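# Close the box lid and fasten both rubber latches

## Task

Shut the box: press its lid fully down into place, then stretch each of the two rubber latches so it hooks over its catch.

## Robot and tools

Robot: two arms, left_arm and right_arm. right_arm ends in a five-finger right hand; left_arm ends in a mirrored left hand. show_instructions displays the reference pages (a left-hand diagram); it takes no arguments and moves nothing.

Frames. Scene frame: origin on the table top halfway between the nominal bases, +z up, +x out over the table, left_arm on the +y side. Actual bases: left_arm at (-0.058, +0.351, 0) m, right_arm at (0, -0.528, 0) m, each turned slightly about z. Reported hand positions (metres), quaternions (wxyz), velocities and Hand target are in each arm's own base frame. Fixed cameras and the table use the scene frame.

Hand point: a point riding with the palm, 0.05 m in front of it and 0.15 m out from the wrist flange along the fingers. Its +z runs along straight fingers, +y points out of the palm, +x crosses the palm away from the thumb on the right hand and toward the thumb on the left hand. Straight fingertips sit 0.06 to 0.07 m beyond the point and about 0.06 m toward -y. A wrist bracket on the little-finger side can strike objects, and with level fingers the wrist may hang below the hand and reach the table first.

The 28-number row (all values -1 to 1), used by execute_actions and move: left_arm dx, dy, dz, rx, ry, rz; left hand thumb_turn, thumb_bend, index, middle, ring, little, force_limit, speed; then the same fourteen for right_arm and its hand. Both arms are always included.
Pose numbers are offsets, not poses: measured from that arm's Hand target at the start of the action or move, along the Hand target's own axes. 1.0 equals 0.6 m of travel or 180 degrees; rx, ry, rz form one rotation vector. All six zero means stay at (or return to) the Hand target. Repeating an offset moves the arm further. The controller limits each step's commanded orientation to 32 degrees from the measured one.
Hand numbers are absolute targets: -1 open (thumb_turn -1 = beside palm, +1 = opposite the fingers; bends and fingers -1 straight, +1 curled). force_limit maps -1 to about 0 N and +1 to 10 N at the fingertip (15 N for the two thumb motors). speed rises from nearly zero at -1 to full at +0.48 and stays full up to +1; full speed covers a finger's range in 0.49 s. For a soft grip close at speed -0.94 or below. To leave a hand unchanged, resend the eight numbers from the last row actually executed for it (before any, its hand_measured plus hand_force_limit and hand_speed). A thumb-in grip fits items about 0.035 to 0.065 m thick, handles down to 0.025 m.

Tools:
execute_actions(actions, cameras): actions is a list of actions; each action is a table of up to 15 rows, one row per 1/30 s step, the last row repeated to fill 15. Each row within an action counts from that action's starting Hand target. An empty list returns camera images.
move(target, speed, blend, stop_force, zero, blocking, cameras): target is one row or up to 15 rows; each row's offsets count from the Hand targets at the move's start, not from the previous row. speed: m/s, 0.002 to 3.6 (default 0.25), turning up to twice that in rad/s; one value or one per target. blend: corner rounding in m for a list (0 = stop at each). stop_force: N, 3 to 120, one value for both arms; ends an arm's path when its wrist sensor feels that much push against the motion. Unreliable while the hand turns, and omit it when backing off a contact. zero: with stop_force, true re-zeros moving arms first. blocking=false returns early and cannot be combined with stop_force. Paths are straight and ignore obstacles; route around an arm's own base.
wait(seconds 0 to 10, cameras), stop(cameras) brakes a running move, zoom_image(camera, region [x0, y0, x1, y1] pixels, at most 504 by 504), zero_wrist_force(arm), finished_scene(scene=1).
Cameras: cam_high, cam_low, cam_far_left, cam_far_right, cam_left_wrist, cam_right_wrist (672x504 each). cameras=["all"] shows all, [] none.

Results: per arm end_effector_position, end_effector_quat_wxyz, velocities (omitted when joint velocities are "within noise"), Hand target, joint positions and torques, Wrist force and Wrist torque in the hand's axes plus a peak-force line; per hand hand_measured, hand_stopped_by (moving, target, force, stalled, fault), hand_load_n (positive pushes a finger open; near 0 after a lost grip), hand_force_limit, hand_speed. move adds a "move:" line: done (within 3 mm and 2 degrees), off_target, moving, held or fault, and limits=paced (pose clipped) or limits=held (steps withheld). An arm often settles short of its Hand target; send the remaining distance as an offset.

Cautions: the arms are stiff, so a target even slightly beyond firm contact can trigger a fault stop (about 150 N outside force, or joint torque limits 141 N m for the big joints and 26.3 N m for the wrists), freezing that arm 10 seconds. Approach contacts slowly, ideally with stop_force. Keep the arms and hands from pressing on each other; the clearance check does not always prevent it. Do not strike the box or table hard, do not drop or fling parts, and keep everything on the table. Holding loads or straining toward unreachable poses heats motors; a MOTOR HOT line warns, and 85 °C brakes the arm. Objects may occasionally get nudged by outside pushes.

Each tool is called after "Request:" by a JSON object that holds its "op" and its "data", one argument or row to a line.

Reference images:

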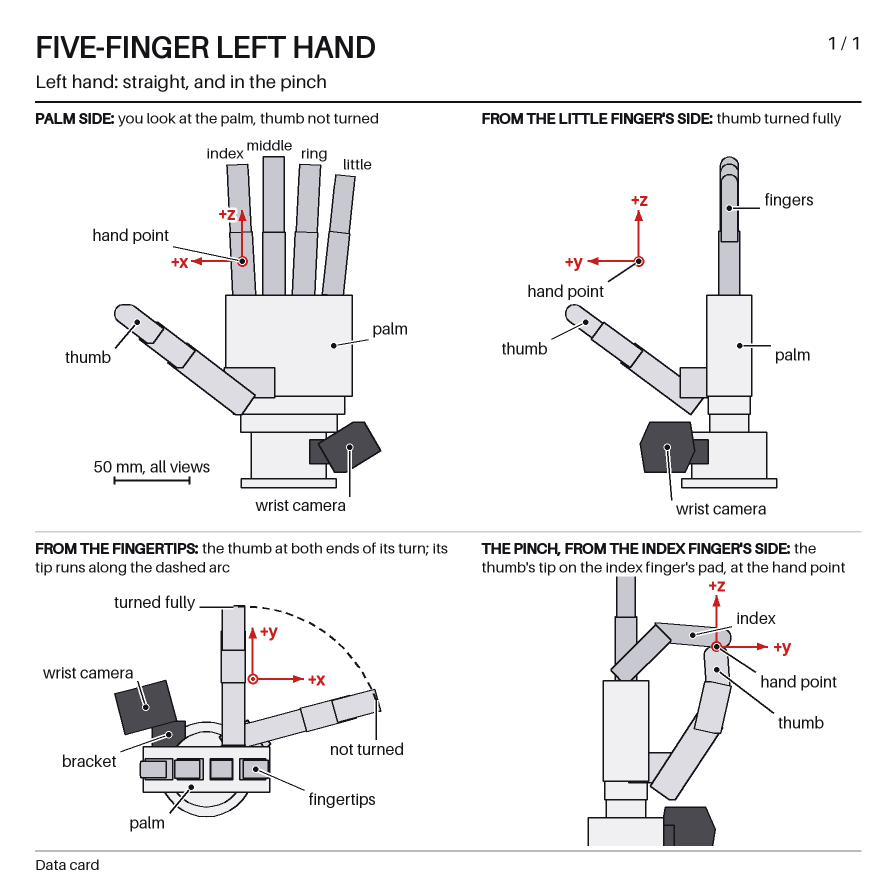

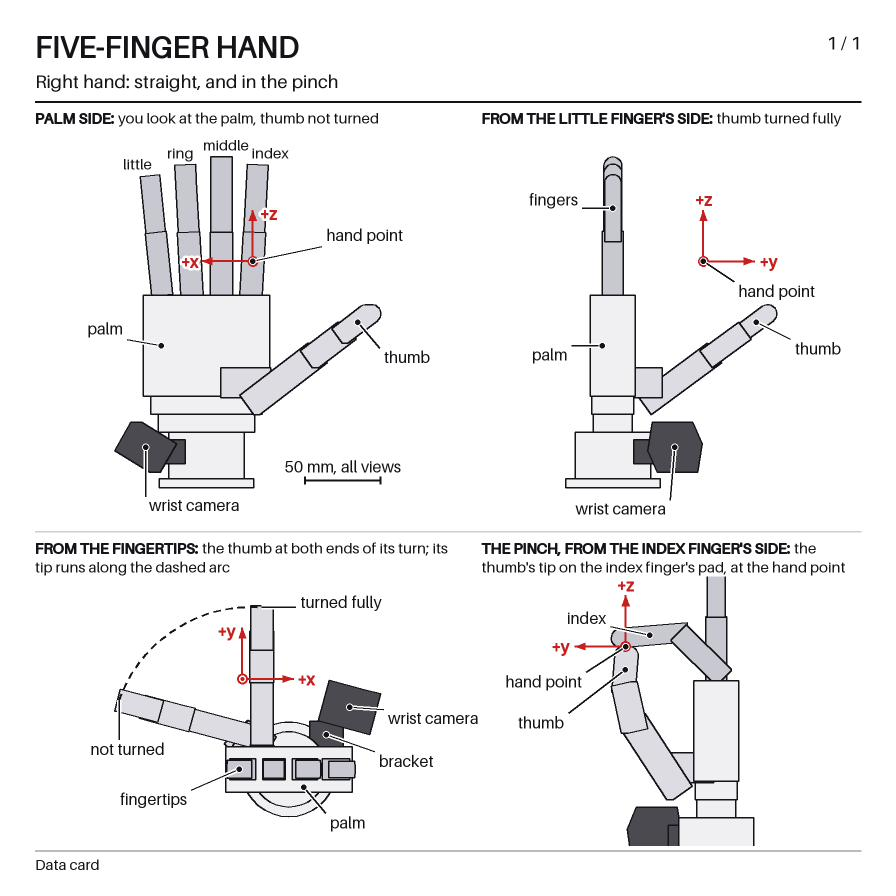

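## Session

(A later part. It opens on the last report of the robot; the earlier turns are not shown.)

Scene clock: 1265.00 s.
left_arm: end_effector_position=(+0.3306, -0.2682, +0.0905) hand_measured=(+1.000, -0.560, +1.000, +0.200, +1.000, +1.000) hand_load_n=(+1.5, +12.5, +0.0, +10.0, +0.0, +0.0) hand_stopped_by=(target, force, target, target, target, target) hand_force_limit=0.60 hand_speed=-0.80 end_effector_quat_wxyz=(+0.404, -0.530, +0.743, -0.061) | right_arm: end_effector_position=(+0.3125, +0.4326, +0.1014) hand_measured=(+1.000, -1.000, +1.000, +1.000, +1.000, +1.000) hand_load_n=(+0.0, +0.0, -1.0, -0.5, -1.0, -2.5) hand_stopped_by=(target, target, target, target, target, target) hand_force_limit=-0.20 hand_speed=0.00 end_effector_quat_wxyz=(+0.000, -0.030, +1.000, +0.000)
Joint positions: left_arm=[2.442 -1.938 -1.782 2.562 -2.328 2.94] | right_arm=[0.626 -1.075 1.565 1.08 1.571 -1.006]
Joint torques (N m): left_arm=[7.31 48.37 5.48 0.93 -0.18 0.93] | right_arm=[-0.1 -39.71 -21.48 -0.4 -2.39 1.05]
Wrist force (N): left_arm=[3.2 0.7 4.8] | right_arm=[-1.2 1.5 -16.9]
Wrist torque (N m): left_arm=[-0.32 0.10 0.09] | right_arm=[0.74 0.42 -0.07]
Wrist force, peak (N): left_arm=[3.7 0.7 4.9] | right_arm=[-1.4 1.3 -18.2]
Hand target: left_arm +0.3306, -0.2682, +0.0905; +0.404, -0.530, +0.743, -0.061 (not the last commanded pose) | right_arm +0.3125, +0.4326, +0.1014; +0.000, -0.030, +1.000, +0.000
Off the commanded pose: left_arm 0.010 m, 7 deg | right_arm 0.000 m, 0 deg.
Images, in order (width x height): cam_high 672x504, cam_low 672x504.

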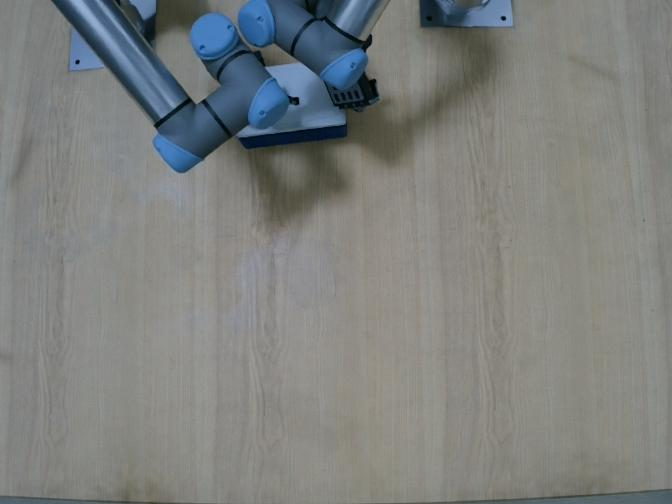

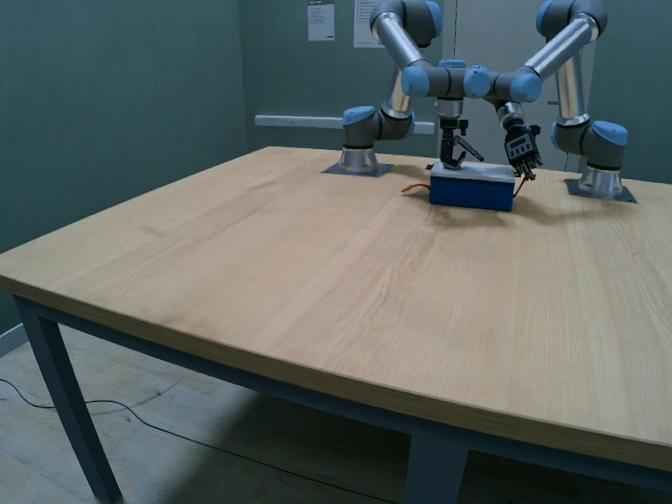

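Request:
{"op": "move", "data": {
  "target": [
    [0,0,0,0,0,0,1,-0.2,1,0.2,1,1,0.6,-0.8,0,0,-0.0667,0,0,0,1,-1,1,1,1,1,-0.2,0],
    [0,0,0,0,0,0,1,-0.2,1,0.2,1,1,0.6,-0.8,0,0,-0.0667,-0.194,0,0,1,-1,1,1,1,1,-0.2,0]
  ],
  "speed": 0.15,
  "cameras": ["cam_far_right","cam_right_wrist","cam_low"]
}}

Scene clock: 1276.33 s.
left_arm: end_effector_position=(+0.3306, -0.2682, +0.0905) hand_measured=(+1.000, -0.560, +1.000, +0.200, +1.000, +1.000) hand_load_n=(+2.0, +12.5, +0.0, +9.5, +0.0, +0.0) hand_stopped_by=(target, force, target, target, target, target) hand_force_limit=0.60 hand_speed=-0.80 end_effector_quat_wxyz=(+0.404, -0.530, +0.743, -0.061) | right_arm: end_effector_position=(+0.3125, +0.4326, +0.1414) hand_measured=(+1.000, -1.000, +1.000, +1.000, +1.000, +1.000) hand_load_n=(+0.0, -0.5, +0.0, +0.0, +0.0, +0.0) hand_stopped_by=(target, target, target, target, target, target) hand_force_limit=-0.20 hand_speed=0.00 end_effector_quat_wxyz=(-0.009, -0.029, +0.954, +0.300)
Joint positions: left_arm=[2.442 -1.938 -1.782 2.562 -2.328 2.94] | right_arm=[0.322 -1.241 1.882 0.751 0.985 -1.255]
Joint torques (N m): left_arm=[6.72 48 5.56 0.97 -0.05 1.03] | right_arm=[2.38 -28.88 -27.31 3.58 -0.04 1.19]
Wrist force (N): left_arm=[2.7 -0.1 4.6] | right_arm=[0.7 2.0 0.4]
Wrist torque (N m): left_arm=[-0.34 0.09 0.10] | right_arm=[0.14 -0.35 -0.11]
Wrist force, peak (N): left_arm=[3.6 0.7 5.1] | right_arm=[-1.7 1.3 -18.0]
Hand target: left_arm +0.3306, -0.2682, +0.0905; +0.404, -0.530, +0.743, -0.061 | right_arm +0.3125, +0.4326, +0.1415; -0.009, -0.029, +0.954, +0.300
Off the commanded pose: left_arm 0.000 m, 0 deg | right_arm 0.000 m, 0 deg.
move: done
camera_calibration:
cam_right_wrist: T_world_to_cam=[[-0.313327, 0.76844, 0.557967, -0.308917], [0.85957, -0.020275, 0.510615, -0.325094], [0.40369, 0.639601, -0.654175, -0.198835], [0, 0, 0, 1]] pos_world=[0.262917, 0.357968, 0.20829]
Images, in order (width x height): cam_low 672x504, cam_far_right 672x504, cam_right_wrist 672x504.

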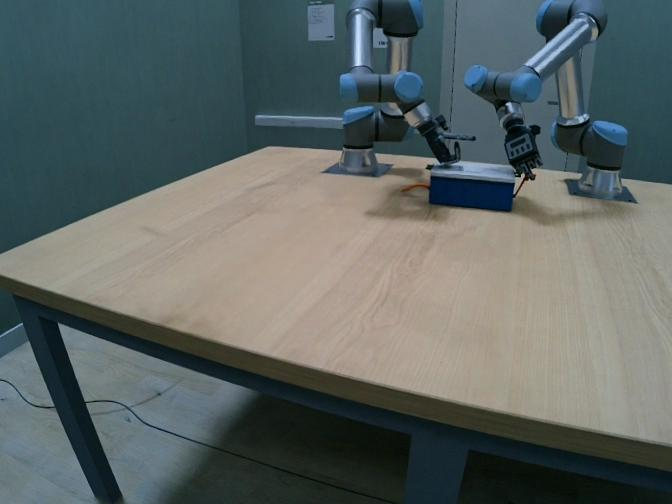

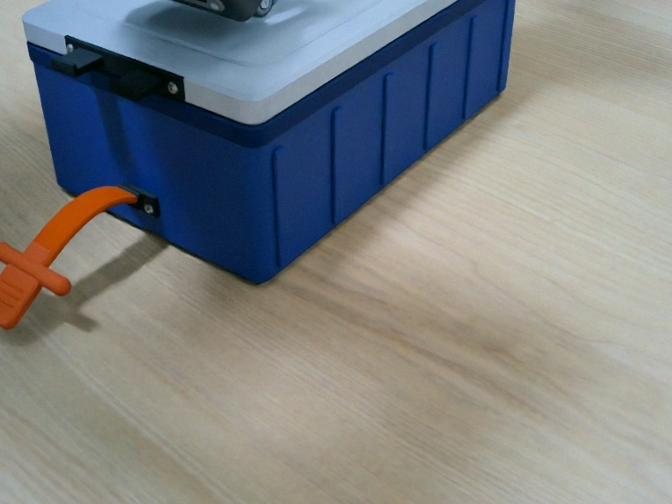

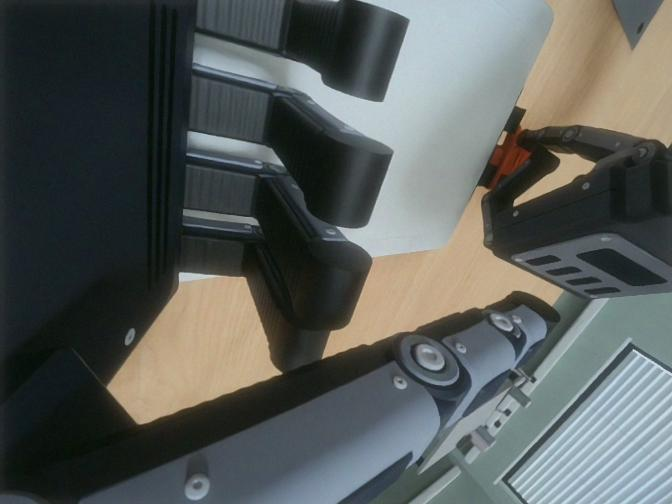

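Request:
{"op": "zoom_image", "data": {
  "camera": "cam_right_wrist",
  "region": [400, 60, 672, 300]
}}

Scaled by 1.853 from the camera's 672x504 image, which has a finer 960x720 frame.

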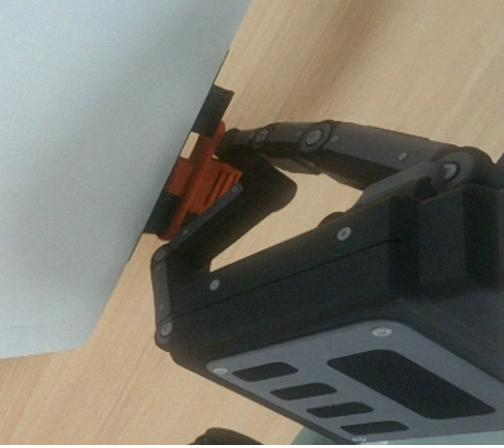

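Request:
{"op": "move", "data": {
  "target": [0,0,0,0,0,0,1,-0.2,1,0.2,1,1,0.6,-0.8,0,-0.029,0.041,0,0,0,1,-1,1,1,1,1,-0.2,0],
  "speed": 0.03,
  "stop_force": 15,
  "cameras": ["cam_right_wrist"]
}}

Scene clock: 1282.57 s.
left_arm: end_effector_position=(+0.3306, -0.2682, +0.0905) hand_measured=(+1.000, -0.560, +1.000, +0.200, +1.000, +1.000) hand_load_n=(+1.5, +12.5, +0.0, +9.5, +0.0, +0.0) hand_stopped_by=(target, force, target, target, target, target) hand_force_limit=0.60 hand_speed=-0.80 end_effector_quat_wxyz=(+0.404, -0.530, +0.743, -0.061) | right_arm: end_effector_position=(+0.3125, +0.4326, +0.1299) hand_measured=(+1.000, -1.000, +1.000, +1.000, +1.000, +1.000) hand_load_n=(+0.0, +0.0, +0.0, +0.0, +0.0, +0.0) hand_stopped_by=(target, target, target, target, target, target) hand_force_limit=-0.20 hand_speed=0.00 end_effector_quat_wxyz=(-0.009, -0.029, +0.954, +0.300)
Joint positions: left_arm=[2.442 -1.938 -1.782 2.562 -2.328 2.94] | right_arm=[0.322 -1.223 1.894 0.722 0.985 -1.255]
Joint torques (N m): left_arm=[6.74 48.02 6.01 0.82 -0.07 0.96] | right_arm=[5.71 -36.24 -25.33 3.58 1.47 -0.05]
Wrist force (N): left_arm=[3.3 0.2 4.7] | right_arm=[0.5 6.6 -5.7]
Wrist torque (N m): left_arm=[-0.35 0.06 0.11] | right_arm=[0.71 -0.01 0.08]
Wrist force, peak (N): left_arm=[3.6 0.9 5.2] | right_arm=[-1.5 27.4 -77.0]
Hand target: left_arm +0.3306, -0.2682, +0.0905; +0.404, -0.530, +0.743, -0.061 | right_arm +0.3125, +0.4326, +0.1299; -0.009, -0.029, +0.954, +0.300 (not the last commanded pose)
Off the commanded pose: left_arm 0.000 m, 0 deg | right_arm 0.019 m, 0 deg.
move: contact (right_arm)
camera_calibration:
cam_right_wrist: T_world_to_cam=[[-0.313497, 0.768252, 0.55813, -0.302365], [0.859547, -0.0202374, 0.510657, -0.319186], [0.403608, 0.639828, -0.654004, -0.206518], [0, 0, 0, 1]] pos_world=[0.262917, 0.357969, 0.19669]
Images, in order (width x height): cam_right_wrist 672x504.

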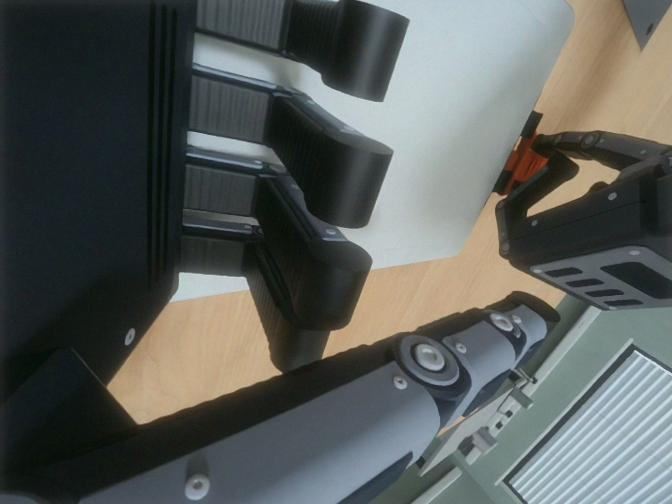

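Request:
{"op": "move", "data": {
  "target": [0,0,0,0,0,0,1,-0.2,1,0.2,1,1,0.6,-0.8,0,-0.0008,0.0011,0,0,0,1,-1,1,1,1,1,-0.2,0],
  "speed": 0.005,
  "stop_force": 12
}}

Scene clock: 1286.03 s.
left_arm: end_effector_position=(+0.3306, -0.2682, +0.0905) hand_measured=(+1.000, -0.560, +1.000, +0.200, +1.000, +1.000) hand_load_n=(+1.5, +12.5, +0.0, +9.5, +0.0, +0.0) hand_stopped_by=(target, force, target, target, target, target) hand_force_limit=0.60 hand_speed=-0.80 end_effector_quat_wxyz=(+0.404, -0.530, +0.743, -0.061) | right_arm: end_effector_position=(+0.3125, +0.4326, +0.1296) hand_measured=(+1.000, -1.000, +1.000, +1.000, +1.000, +1.000) hand_load_n=(+0.0, +0.0, +0.0, +0.5, +0.0, +0.0) hand_stopped_by=(target, target, target, target, target, target) hand_force_limit=-0.20 hand_speed=0.00 end_effector_quat_wxyz=(-0.009, -0.029, +0.954, +0.300)
Joint positions: left_arm=[2.442 -1.938 -1.782 2.562 -2.328 2.94] | right_arm=[0.322 -1.223 1.894 0.721 0.985 -1.255]
Joint torques (N m): left_arm=[6.56 47.79 6.07 0.76 -0.13 0.99] | right_arm=[3.89 -30.86 -18.95 1.69 -0.95 0.75]
Wrist force (N): left_arm=[3.3 0.9 5.1] | right_arm=[1.1 10.9 -21.1]
Wrist torque (N m): left_arm=[-0.30 0.10 0.09] | right_arm=[1.80 0.58 0.27]
Wrist force, peak (N): left_arm=[3.6 0.7 5.1] | right_arm=[0.6 12.6 -23.6]
Hand target: left_arm +0.3306, -0.2682, +0.0905; +0.404, -0.530, +0.743, -0.061 | right_arm +0.3126, +0.4326, +0.1297; -0.009, -0.029, +0.954, +0.300 (not the last commanded pose)
Off the commanded pose: left_arm 0.000 m, 0 deg | right_arm 0.001 m, 0 deg.
move: contact (right_arm)

Request:
{"op": "move", "data": {
  "target": [0.0097,-0.0075,-0.012,-0.0106,-0.0386,0.0386,1,-0.2,1,0.2,1,1,0.6,-0.8,0,0,0,0,0,0,1,-1,1,1,1,1,-0.2,0],
  "speed": 0.05,
  "cameras": ["cam_left_wrist","cam_far_left","cam_right_wrist"]
}}

Request:
{"op": "zoom_image", "data": {
  "camera": "cam_left_wrist",
  "region": [100, 120, 400, 360]
}}

Request:
{"op": "zoom_image", "data": {
  "camera": "cam_far_left",
  "region": [160, 0, 400, 240]
}}

Request:
{"op": "zoom_image", "data": {
  "camera": "cam_right_wrist",
  "region": [400, 60, 672, 300]
}}

Scene clock: 1293.97 s.
left_arm: end_effector_position=(+0.3284, -0.2775, +0.0945) hand_measured=(+1.000, -0.560, +1.000, +0.200, +1.000, +1.000) hand_load_n=(+1.0, +12.5, +0.0, +9.5, +0.5, +0.0) hand_stopped_by=(target, force, target, target, target, target) hand_force_limit=0.60 hand_speed=-0.80 end_effector_quat_wxyz=(+0.443, -0.493, +0.749, +0.008) end_effector_velocity=(+0.000, +0.000, -0.001) end_effector_angular_velocity=(-0.006, +0.001, -0.001) | right_arm: end_effector_position=(+0.3126, +0.4326, +0.1297) hand_measured=(+1.000, -1.000, +1.000, +1.000, +1.000, +1.000) hand_load_n=(+0.0, +0.0, +0.0, +0.0, +0.0, +0.5) hand_stopped_by=(target, target, target, target, target, target) hand_force_limit=-0.20 hand_speed=0.00 end_effector_quat_wxyz=(-0.009, -0.029, +0.954, +0.300)
Joint positions: left_arm=[2.362 -2.069 -1.665 2.405 -2.465 2.885] | right_arm=[0.322 -1.223 1.894 0.721 0.985 -1.255]
Joint velocities: left_arm=[0.001 0.003 -0.003 0.005 0.005 0.002] | right_arm=[within noise]
Joint torques (N m): left_arm=[5.49 53.34 6.2 0.53 -0.43 1.17] | right_arm=[5.63 -31.36 -21.92 1.69 3.35 1.25]
Wrist force (N): left_arm=[3.3 0.5 4.7] | right_arm=[1.4 10.3 -19.8]
Wrist torque (N m): left_arm=[-0.30 0.12 0.09] | right_arm=[1.73 0.53 0.27]
Wrist force, peak (N): left_arm=[3.4 0.8 5.2] | right_arm=[0.8 11.7 -21.8]
Hand target: left_arm +0.3284, -0.2774, +0.0945; +0.442, -0.493, +0.749, +0.008 | right_arm +0.3126, +0.4326, +0.1297; -0.009, -0.029, +0.954, +0.300
Off the commanded pose: left_arm 0.000 m, 0 deg | right_arm 0.000 m, 0 deg.
move: done
camera_calibration:
cam_left_wrist: T_world_to_cam=[[0.733497, -0.64286, 0.220708, -0.42989], [-0.566676, -0.757699, -0.323683, 0.00376462], [0.375313, 0.112351, -0.920064, 0.113375], [0, 0, 0, 1]] pos_world=[0.274905, -0.286244, 0.200411]
cam_right_wrist: T_world_to_cam=[[-0.313699, 0.768176, 0.55812, -0.302139], [0.859382, -0.0202748, 0.510932, -0.319168], [0.403802, 0.639917, -0.653797, -0.206814], [0, 0, 0, 1]] pos_world=[0.263018, 0.357969, 0.196489]
Images, in order (width x height): cam_far_left 672x504, cam_left_wrist 672x504, cam_right_wrist 672x504.

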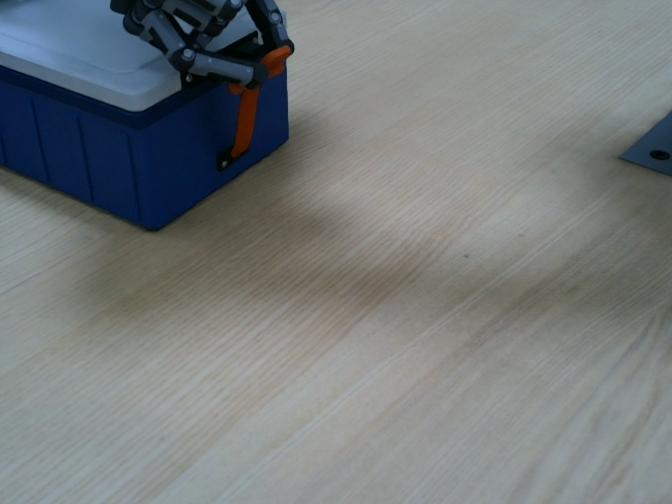

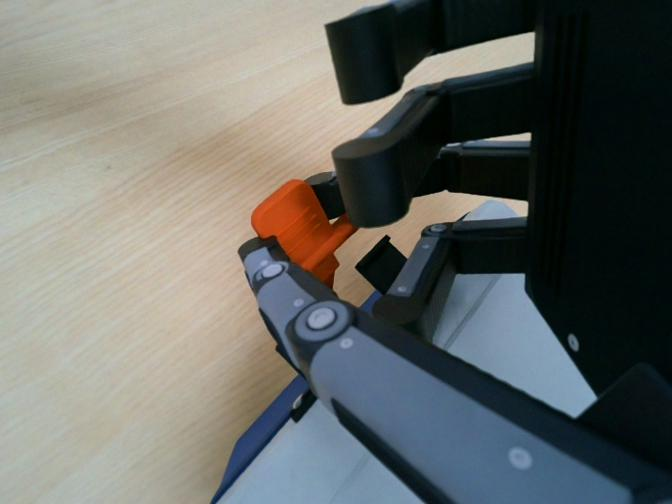

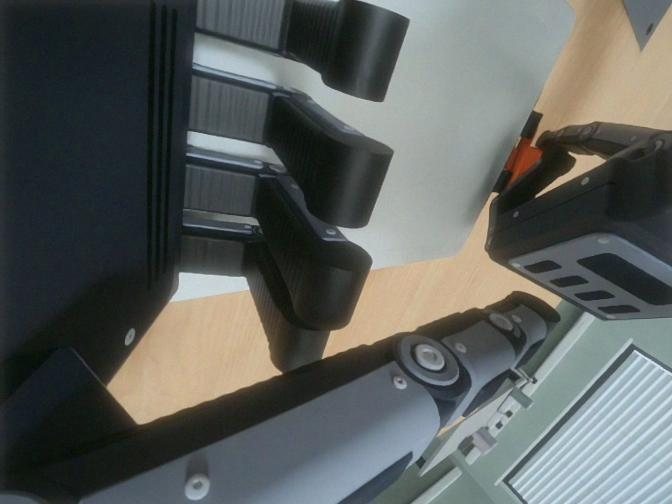

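Scaled by 1.680 from the camera's 672x504 image, which has a finer 960x720 frame.

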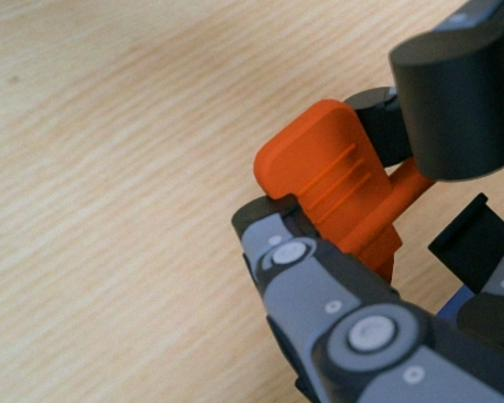

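Scaled by 2.100 from the camera's 672x504 image, which has a finer 960x720 frame.

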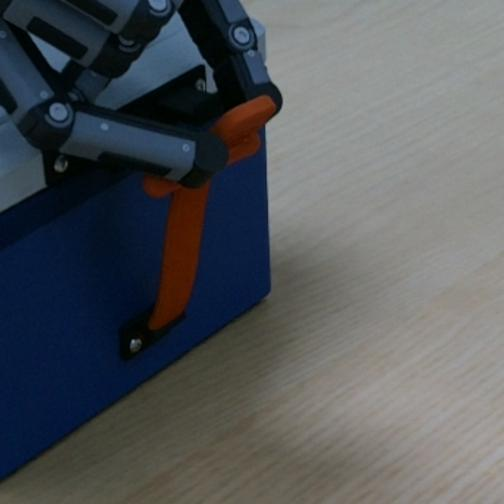

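Scaled by 1.853 from the camera's 672x504 image, which has a finer 960x720 frame.

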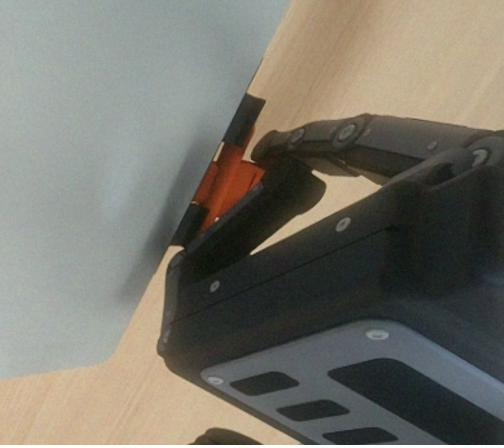

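Request:
{"op": "move", "data": {
  "target": [-0.0022,-0.0067,-0.0098,-0.0053,-0.0193,0.0193,1,-0.2,1,0.2,1,1,0.6,-0.8,0,0,0,0,0,0,1,-1,1,1,1,1,-0.2,0],
  "speed": 0.04,
  "cameras": ["cam_left_wrist","cam_far_left","cam_right_wrist"]
}}

Request:
{"op": "zoom_image", "data": {
  "camera": "cam_left_wrist",
  "region": [100, 120, 400, 360]
}}

Request:
{"op": "zoom_image", "data": {
  "camera": "cam_far_left",
  "region": [160, 0, 340, 180]
}}

Request:
{"op": "zoom_image", "data": {
  "camera": "cam_right_wrist",
  "region": [440, 80, 600, 240]
}}

Scene clock: 1303.00 s.
left_arm: end_effector_position=(+0.3278, -0.2812, +0.1006) hand_measured=(+1.000, -0.560, +1.000, +0.198, +1.000, +1.000) hand_load_n=(+2.0, +14.5, +0.0, +14.0, +0.0, +0.0) hand_stopped_by=(target, force, target, target, target, target) hand_force_limit=0.60 hand_speed=-0.80 end_effector_quat_wxyz=(+0.460, -0.473, +0.750, +0.043) end_effector_velocity=(+0.000, -0.001, -0.001) end_effector_angular_velocity=(-0.006, +0.000, -0.001) | right_arm: end_effector_position=(+0.3126, +0.4326, +0.1297) hand_measured=(+1.000, -1.000, +1.000, +1.000, +1.000, +1.000) hand_load_n=(+0.0, +0.0, +0.0, +0.0, +0.0, +0.0) hand_stopped_by=(target, target, target, target, target, target) hand_force_limit=-0.20 hand_speed=0.00 end_effector_quat_wxyz=(-0.009, -0.029, +0.954, +0.300)
Joint positions: left_arm=[2.331 -2.128 -1.608 2.313 -2.525 2.852] | right_arm=[0.322 -1.223 1.894 0.721 0.985 -1.255]
Joint velocities: left_arm=[0.001 0.002 -0.002 0.006 0.004 0.002] | right_arm=[within noise]
Joint torques (N m): left_arm=[5.51 56.54 4.5 -0.5 -1.14 1.37] | right_arm=[4.81 -31.63 -22.37 1.82 3.28 1.19]
Wrist force (N): left_arm=[7.7 1.0 6.1] | right_arm=[1.5 10.3 -19.6]
Wrist torque (N m): left_arm=[-0.30 0.08 0.03] | right_arm=[1.71 0.50 0.27]
Wrist force, peak (N): left_arm=[7.8 1.0 6.2] | right_arm=[1.0 11.2 -20.7]
Hand target: left_arm +0.3277, -0.2812, +0.1006; +0.460, -0.473, +0.750, +0.043 | right_arm +0.3126, +0.4326, +0.1297; -0.009, -0.029, +0.954, +0.300
Off the commanded pose: left_arm 0.000 m, 0 deg | right_arm 0.000 m, 0 deg.
move: done
camera_calibration:
cam_left_wrist: T_world_to_cam=[[0.735056, -0.659346, 0.157974, -0.432027], [-0.569555, -0.726891, -0.383715, 0.0182045], [0.367831, 0.192077, -0.909839, 0.143629], [0, 0, 0, 1]] pos_world=[0.275102, -0.299211, 0.205914]
cam_right_wrist: T_world_to_cam=[[-0.313699, 0.768176, 0.55812, -0.302139], [0.859382, -0.0202748, 0.510932, -0.319168], [0.403802, 0.639917, -0.653797, -0.206814], [0, 0, 0, 1]] pos_world=[0.263018, 0.357969, 0.196489]
Images, in order (width x height): cam_far_left 672x504, cam_left_wrist 672x504, cam_right_wrist 672x504.

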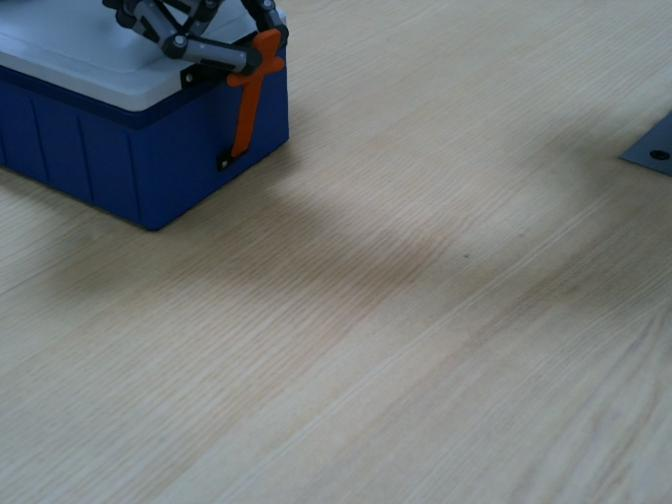

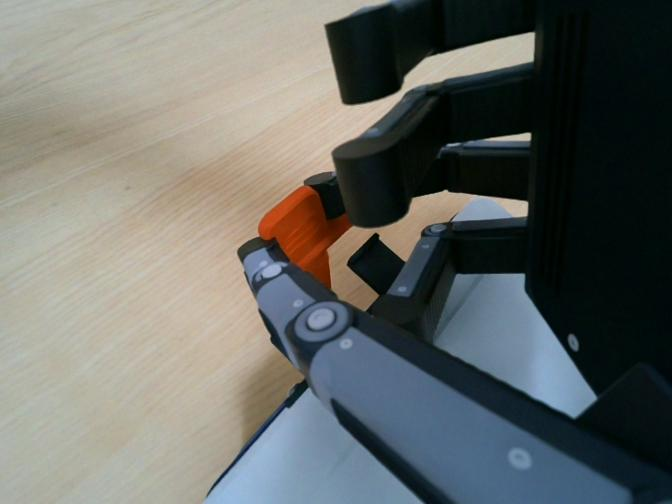

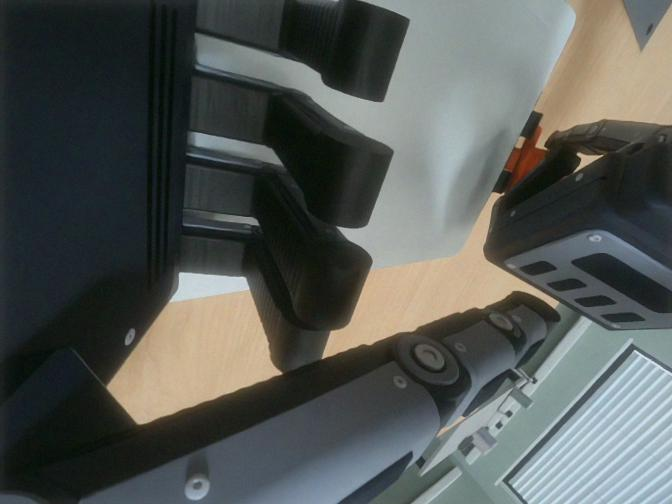

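Scaled by 1.680 from the camera's 672x504 image, which has a finer 960x720 frame.

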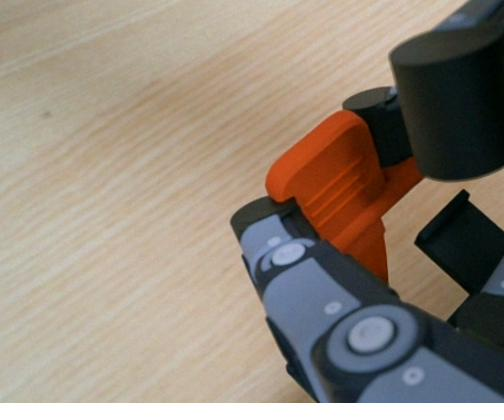

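Scaled by 2.800 from the camera's 672x504 image, which has a finer 960x720 frame.

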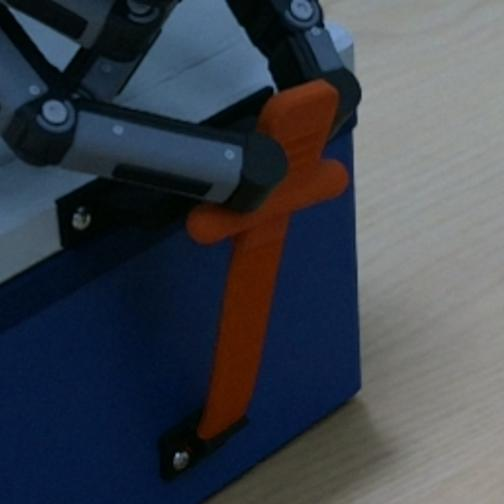

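Scaled by 3.150 from the camera's 672x504 image, which has a finer 960x720 frame.

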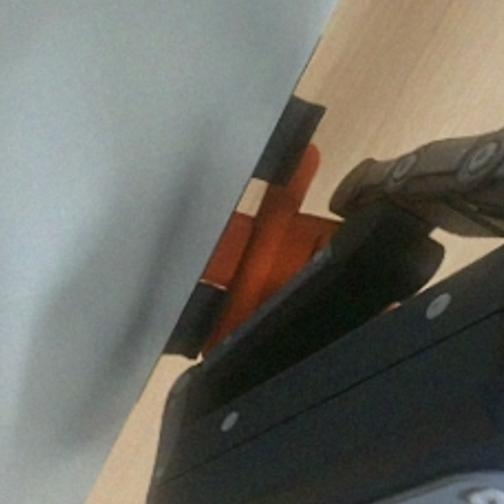

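Request:
{"op": "move", "data": {
  "target": [-0.0047,-0.0087,-0.0102,0,0,0,1,-0.2,1,0.2,1,1,0.6,-0.8,0,0,0,0,0,0,1,-1,1,1,1,1,-0.2,0],
  "speed": 0.04,
  "cameras": ["cam_left_wrist","cam_far_left","cam_right_wrist"]
}}

Request:
{"op": "zoom_image", "data": {
  "camera": "cam_far_left",
  "region": [160, 0, 340, 180]
}}

Request:
{"op": "zoom_image", "data": {
  "camera": "cam_right_wrist",
  "region": [440, 80, 600, 240]
}}

Scene clock: 1313.53 s.
left_arm: end_effector_position=(+0.3281, -0.2853, +0.1083) hand_measured=(+1.000, -0.560, +1.000, +0.198, +1.000, +1.000) hand_load_n=(+6.0, +13.0, +0.0, +15.0, +0.0, +0.0) hand_stopped_by=(target, force, target, target, target, target) hand_force_limit=0.60 hand_speed=-0.80 end_effector_quat_wxyz=(+0.460, -0.473, +0.750, +0.043) | right_arm: end_effector_position=(+0.3126, +0.4326, +0.1297) hand_measured=(+1.000, -1.000, +1.000, +1.000, +1.000, +1.000) hand_load_n=(+0.0, -0.5, +0.0, +0.0, +0.0, +0.0) hand_stopped_by=(target, target, target, target, target, target) hand_force_limit=-0.20 hand_speed=0.00 end_effector_quat_wxyz=(-0.009, -0.029, +0.953, +0.300)
Joint positions: left_arm=[2.325 -2.127 -1.589 2.285 -2.525 2.843] | right_arm=[0.322 -1.223 1.894 0.721 0.985 -1.255]
Joint torques (N m): left_arm=[-0.28 55.76 7.71 -1.87 -5.35 1.41] | right_arm=[6.53 -30.34 -22.38 1.82 3.51 1.18]
Wrist force (N): left_arm=[12.8 3.0 9.3] | right_arm=[0.5 12.5 -18.6]
Wrist torque (N m): left_arm=[-0.16 0.06 -0.08] | right_arm=[1.71 0.50 0.31]
Wrist force, peak (N): left_arm=[12.8 3.0 9.3] | right_arm=[0.4 13.2 -19.6]
Hand target: left_arm +0.3280, -0.2852, +0.1081; +0.460, -0.473, +0.750, +0.043 | right_arm +0.3126, +0.4326, +0.1297; -0.009, -0.029, +0.954, +0.300
Off the commanded pose: left_arm 0.000 m, 0 deg | right_arm 0.000 m, 0 deg.
move: done
camera_calibration:
cam_left_wrist: T_world_to_cam=[[0.735077, -0.659264, 0.158216, -0.436045], [-0.569514, -0.72704, -0.383493, 0.0182228], [0.367852, 0.191791, -0.909891, 0.151157], [0, 0, 0, 1]] pos_world=[0.275302, -0.303211, 0.213514]
cam_right_wrist: T_world_to_cam=[[-0.313699, 0.768176, 0.55812, -0.302139], [0.859382, -0.0202748, 0.510932, -0.319168], [0.403802, 0.639917, -0.653797, -0.206814], [0, 0, 0, 1]] pos_world=[0.263018, 0.357969, 0.196489]
Images, in order (width x height): cam_far_left 672x504, cam_left_wrist 672x504, cam_right_wrist 672x504.

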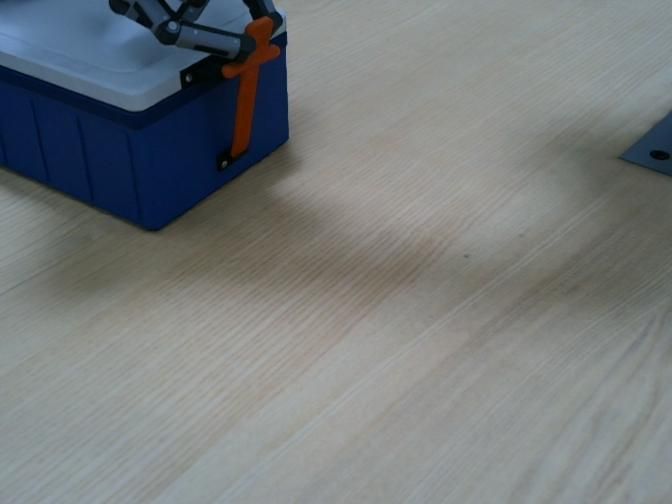

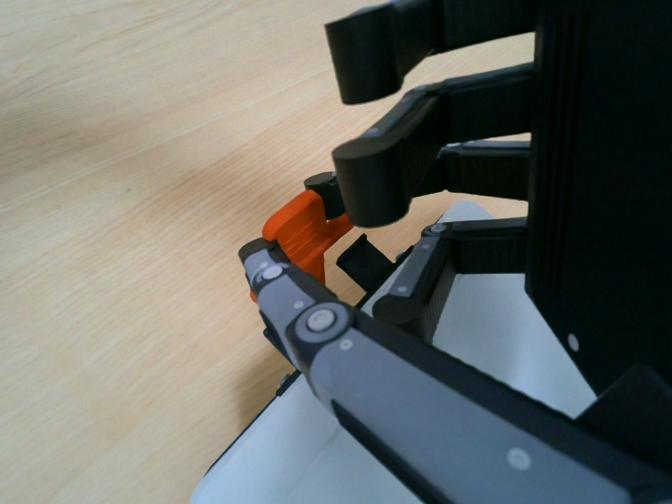

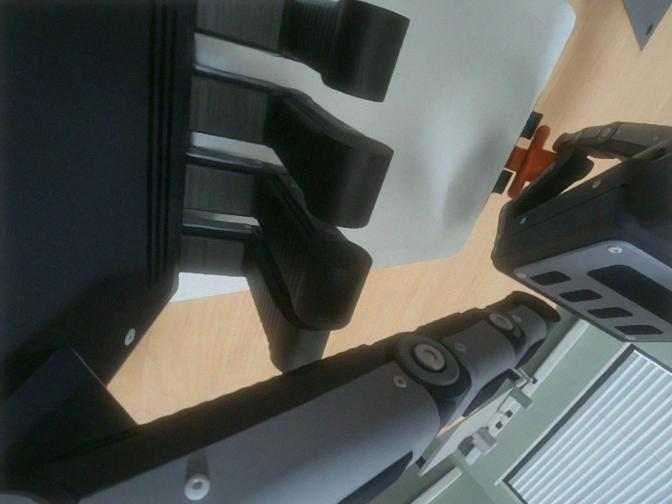

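Scaled by 2.800 from the camera's 672x504 image, which has a finer 960x720 frame.

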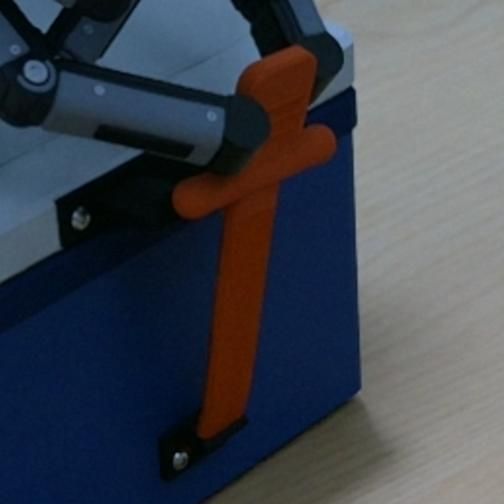

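Scaled by 3.150 from the camera's 672x504 image, which has a finer 960x720 frame.

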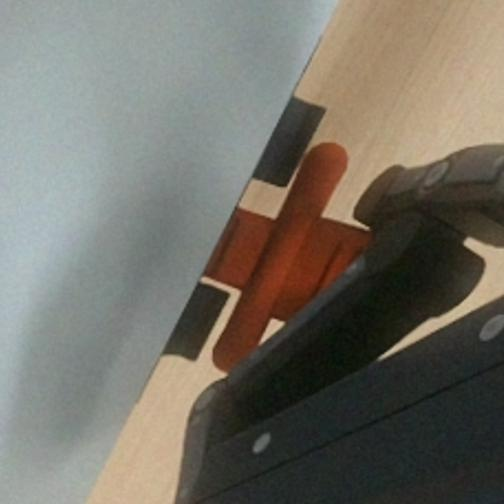

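Request:
{"op": "move", "data": {
  "target": [0.005,0.0035,0.0027,-0.0474,0.0445,0.0314,1,-0.2,1,0.2,1,1,0.6,-0.8,0,0,0,0,0,0,1,-1,1,1,1,1,-0.2,0],
  "speed": 0.06,
  "cameras": ["cam_left_wrist","cam_far_left","cam_right_wrist"]
}}

Request:
{"op": "zoom_image", "data": {
  "camera": "cam_far_left",
  "region": [160, 0, 340, 180]
}}

Request:
{"op": "zoom_image", "data": {
  "camera": "cam_right_wrist",
  "region": [440, 80, 600, 240]
}}

Scene clock: 1326.80 s.
left_arm: end_effector_position=(+0.3272, -0.2852, +0.1043) hand_measured=(+1.000, -0.560, +1.000, +0.198, +1.000, +1.000) hand_load_n=(+8.0, +12.0, +0.5, +15.5, +0.0, -0.5) hand_stopped_by=(target, force, target, target, target, target) hand_force_limit=0.60 hand_speed=-0.80 end_effector_quat_wxyz=(+0.368, -0.471, +0.797, +0.088) end_effector_velocity=(+0.001, +0.000, +0.000) end_effector_angular_velocity=(+0.000, -0.007, +0.001) | right_arm: end_effector_position=(+0.3126, +0.4326, +0.1297) hand_measured=(+1.000, -1.000, +1.000, +1.000, +1.000, +1.000) hand_load_n=(+0.0, +0.0, +0.0, +0.0, +0.0, +0.0) hand_stopped_by=(target, target, target, target, target, target) hand_force_limit=-0.20 hand_speed=0.00 end_effector_quat_wxyz=(-0.009, -0.029, +0.953, +0.300)
Joint positions: left_arm=[2.399 -2.152 -1.512 2.153 -2.345 2.928] | right_arm=[0.322 -1.223 1.894 0.721 0.985 -1.255]
Joint velocities: left_arm=[-0.001 0 -0.001 0.005 -0.005 -0.002] | right_arm=[within noise]
Joint torques (N m): left_arm=[-7.54 51.15 6.08 -1.42 -4.79 -0.69] | right_arm=[5.88 -28.09 -4.52 1.78 3.48 1.34]
Wrist force (N): left_arm=[9.8 -0.7 10.5] | right_arm=[0.7 13.9 -16.8]
Wrist torque (N m): left_arm=[-0.23 0.10 -0.10] | right_arm=[1.55 0.37 0.38]
Wrist force, peak (N): left_arm=[12.8 3.2 9.3] | right_arm=[0.3 13.4 -19.7]
Hand target: left_arm +0.3271, -0.2852, +0.1042; +0.368, -0.471, +0.797, +0.088 | right_arm +0.3126, +0.4326, +0.1297; -0.009, -0.029, +0.954, +0.300
Off the commanded pose: left_arm 0.000 m, 0 deg | right_arm 0.000 m, 0 deg.
move: done
camera_calibration:
cam_left_wrist: T_world_to_cam=[[0.753774, -0.657125, 0.003368, -0.424118], [-0.638842, -0.733983, -0.23054, 0.0209787], [0.153966, 0.171624, -0.973057, 0.218554], [0, 0, 0, 1]] pos_world=[0.299441, -0.30081, 0.21893]
cam_right_wrist: T_world_to_cam=[[-0.313699, 0.768176, 0.55812, -0.302139], [0.859382, -0.0202748, 0.510932, -0.319168], [0.403802, 0.639917, -0.653797, -0.206814], [0, 0, 0, 1]] pos_world=[0.263018, 0.357969, 0.196489]
Images, in order (width x height): cam_far_left 672x504, cam_left_wrist 672x504, cam_right_wrist 672x504.

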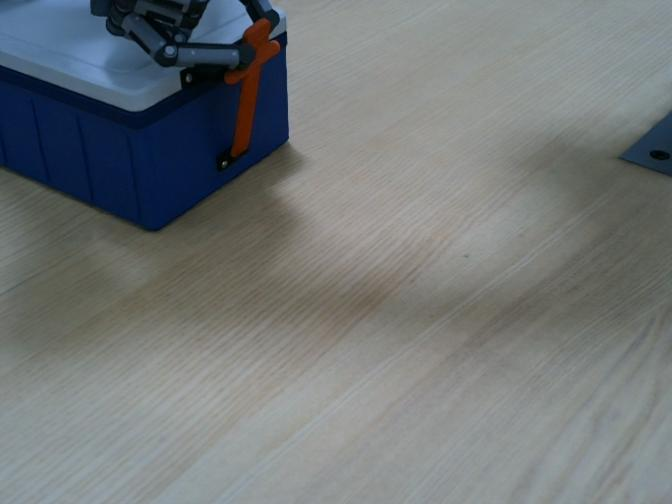

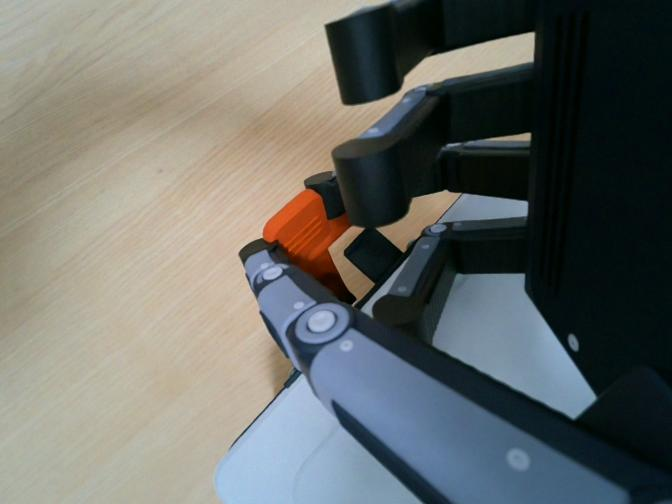

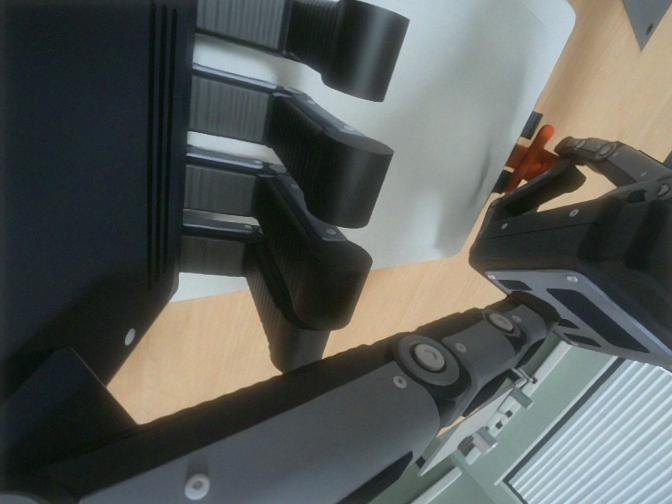

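Scaled by 2.800 from the camera's 672x504 image, which has a finer 960x720 frame.

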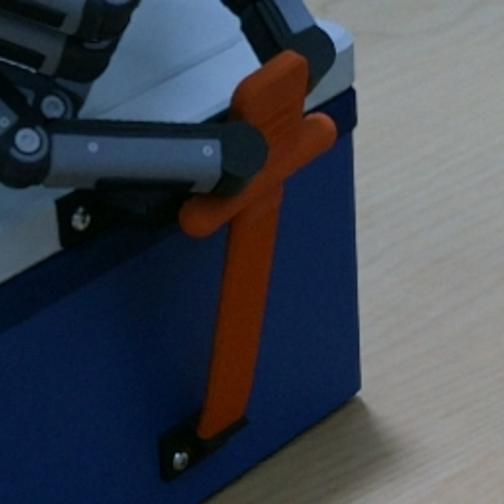

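Scaled by 3.150 from the camera's 672x504 image, which has a finer 960x720 frame.

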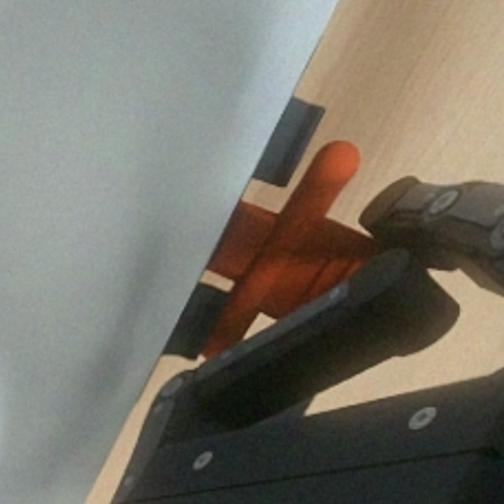

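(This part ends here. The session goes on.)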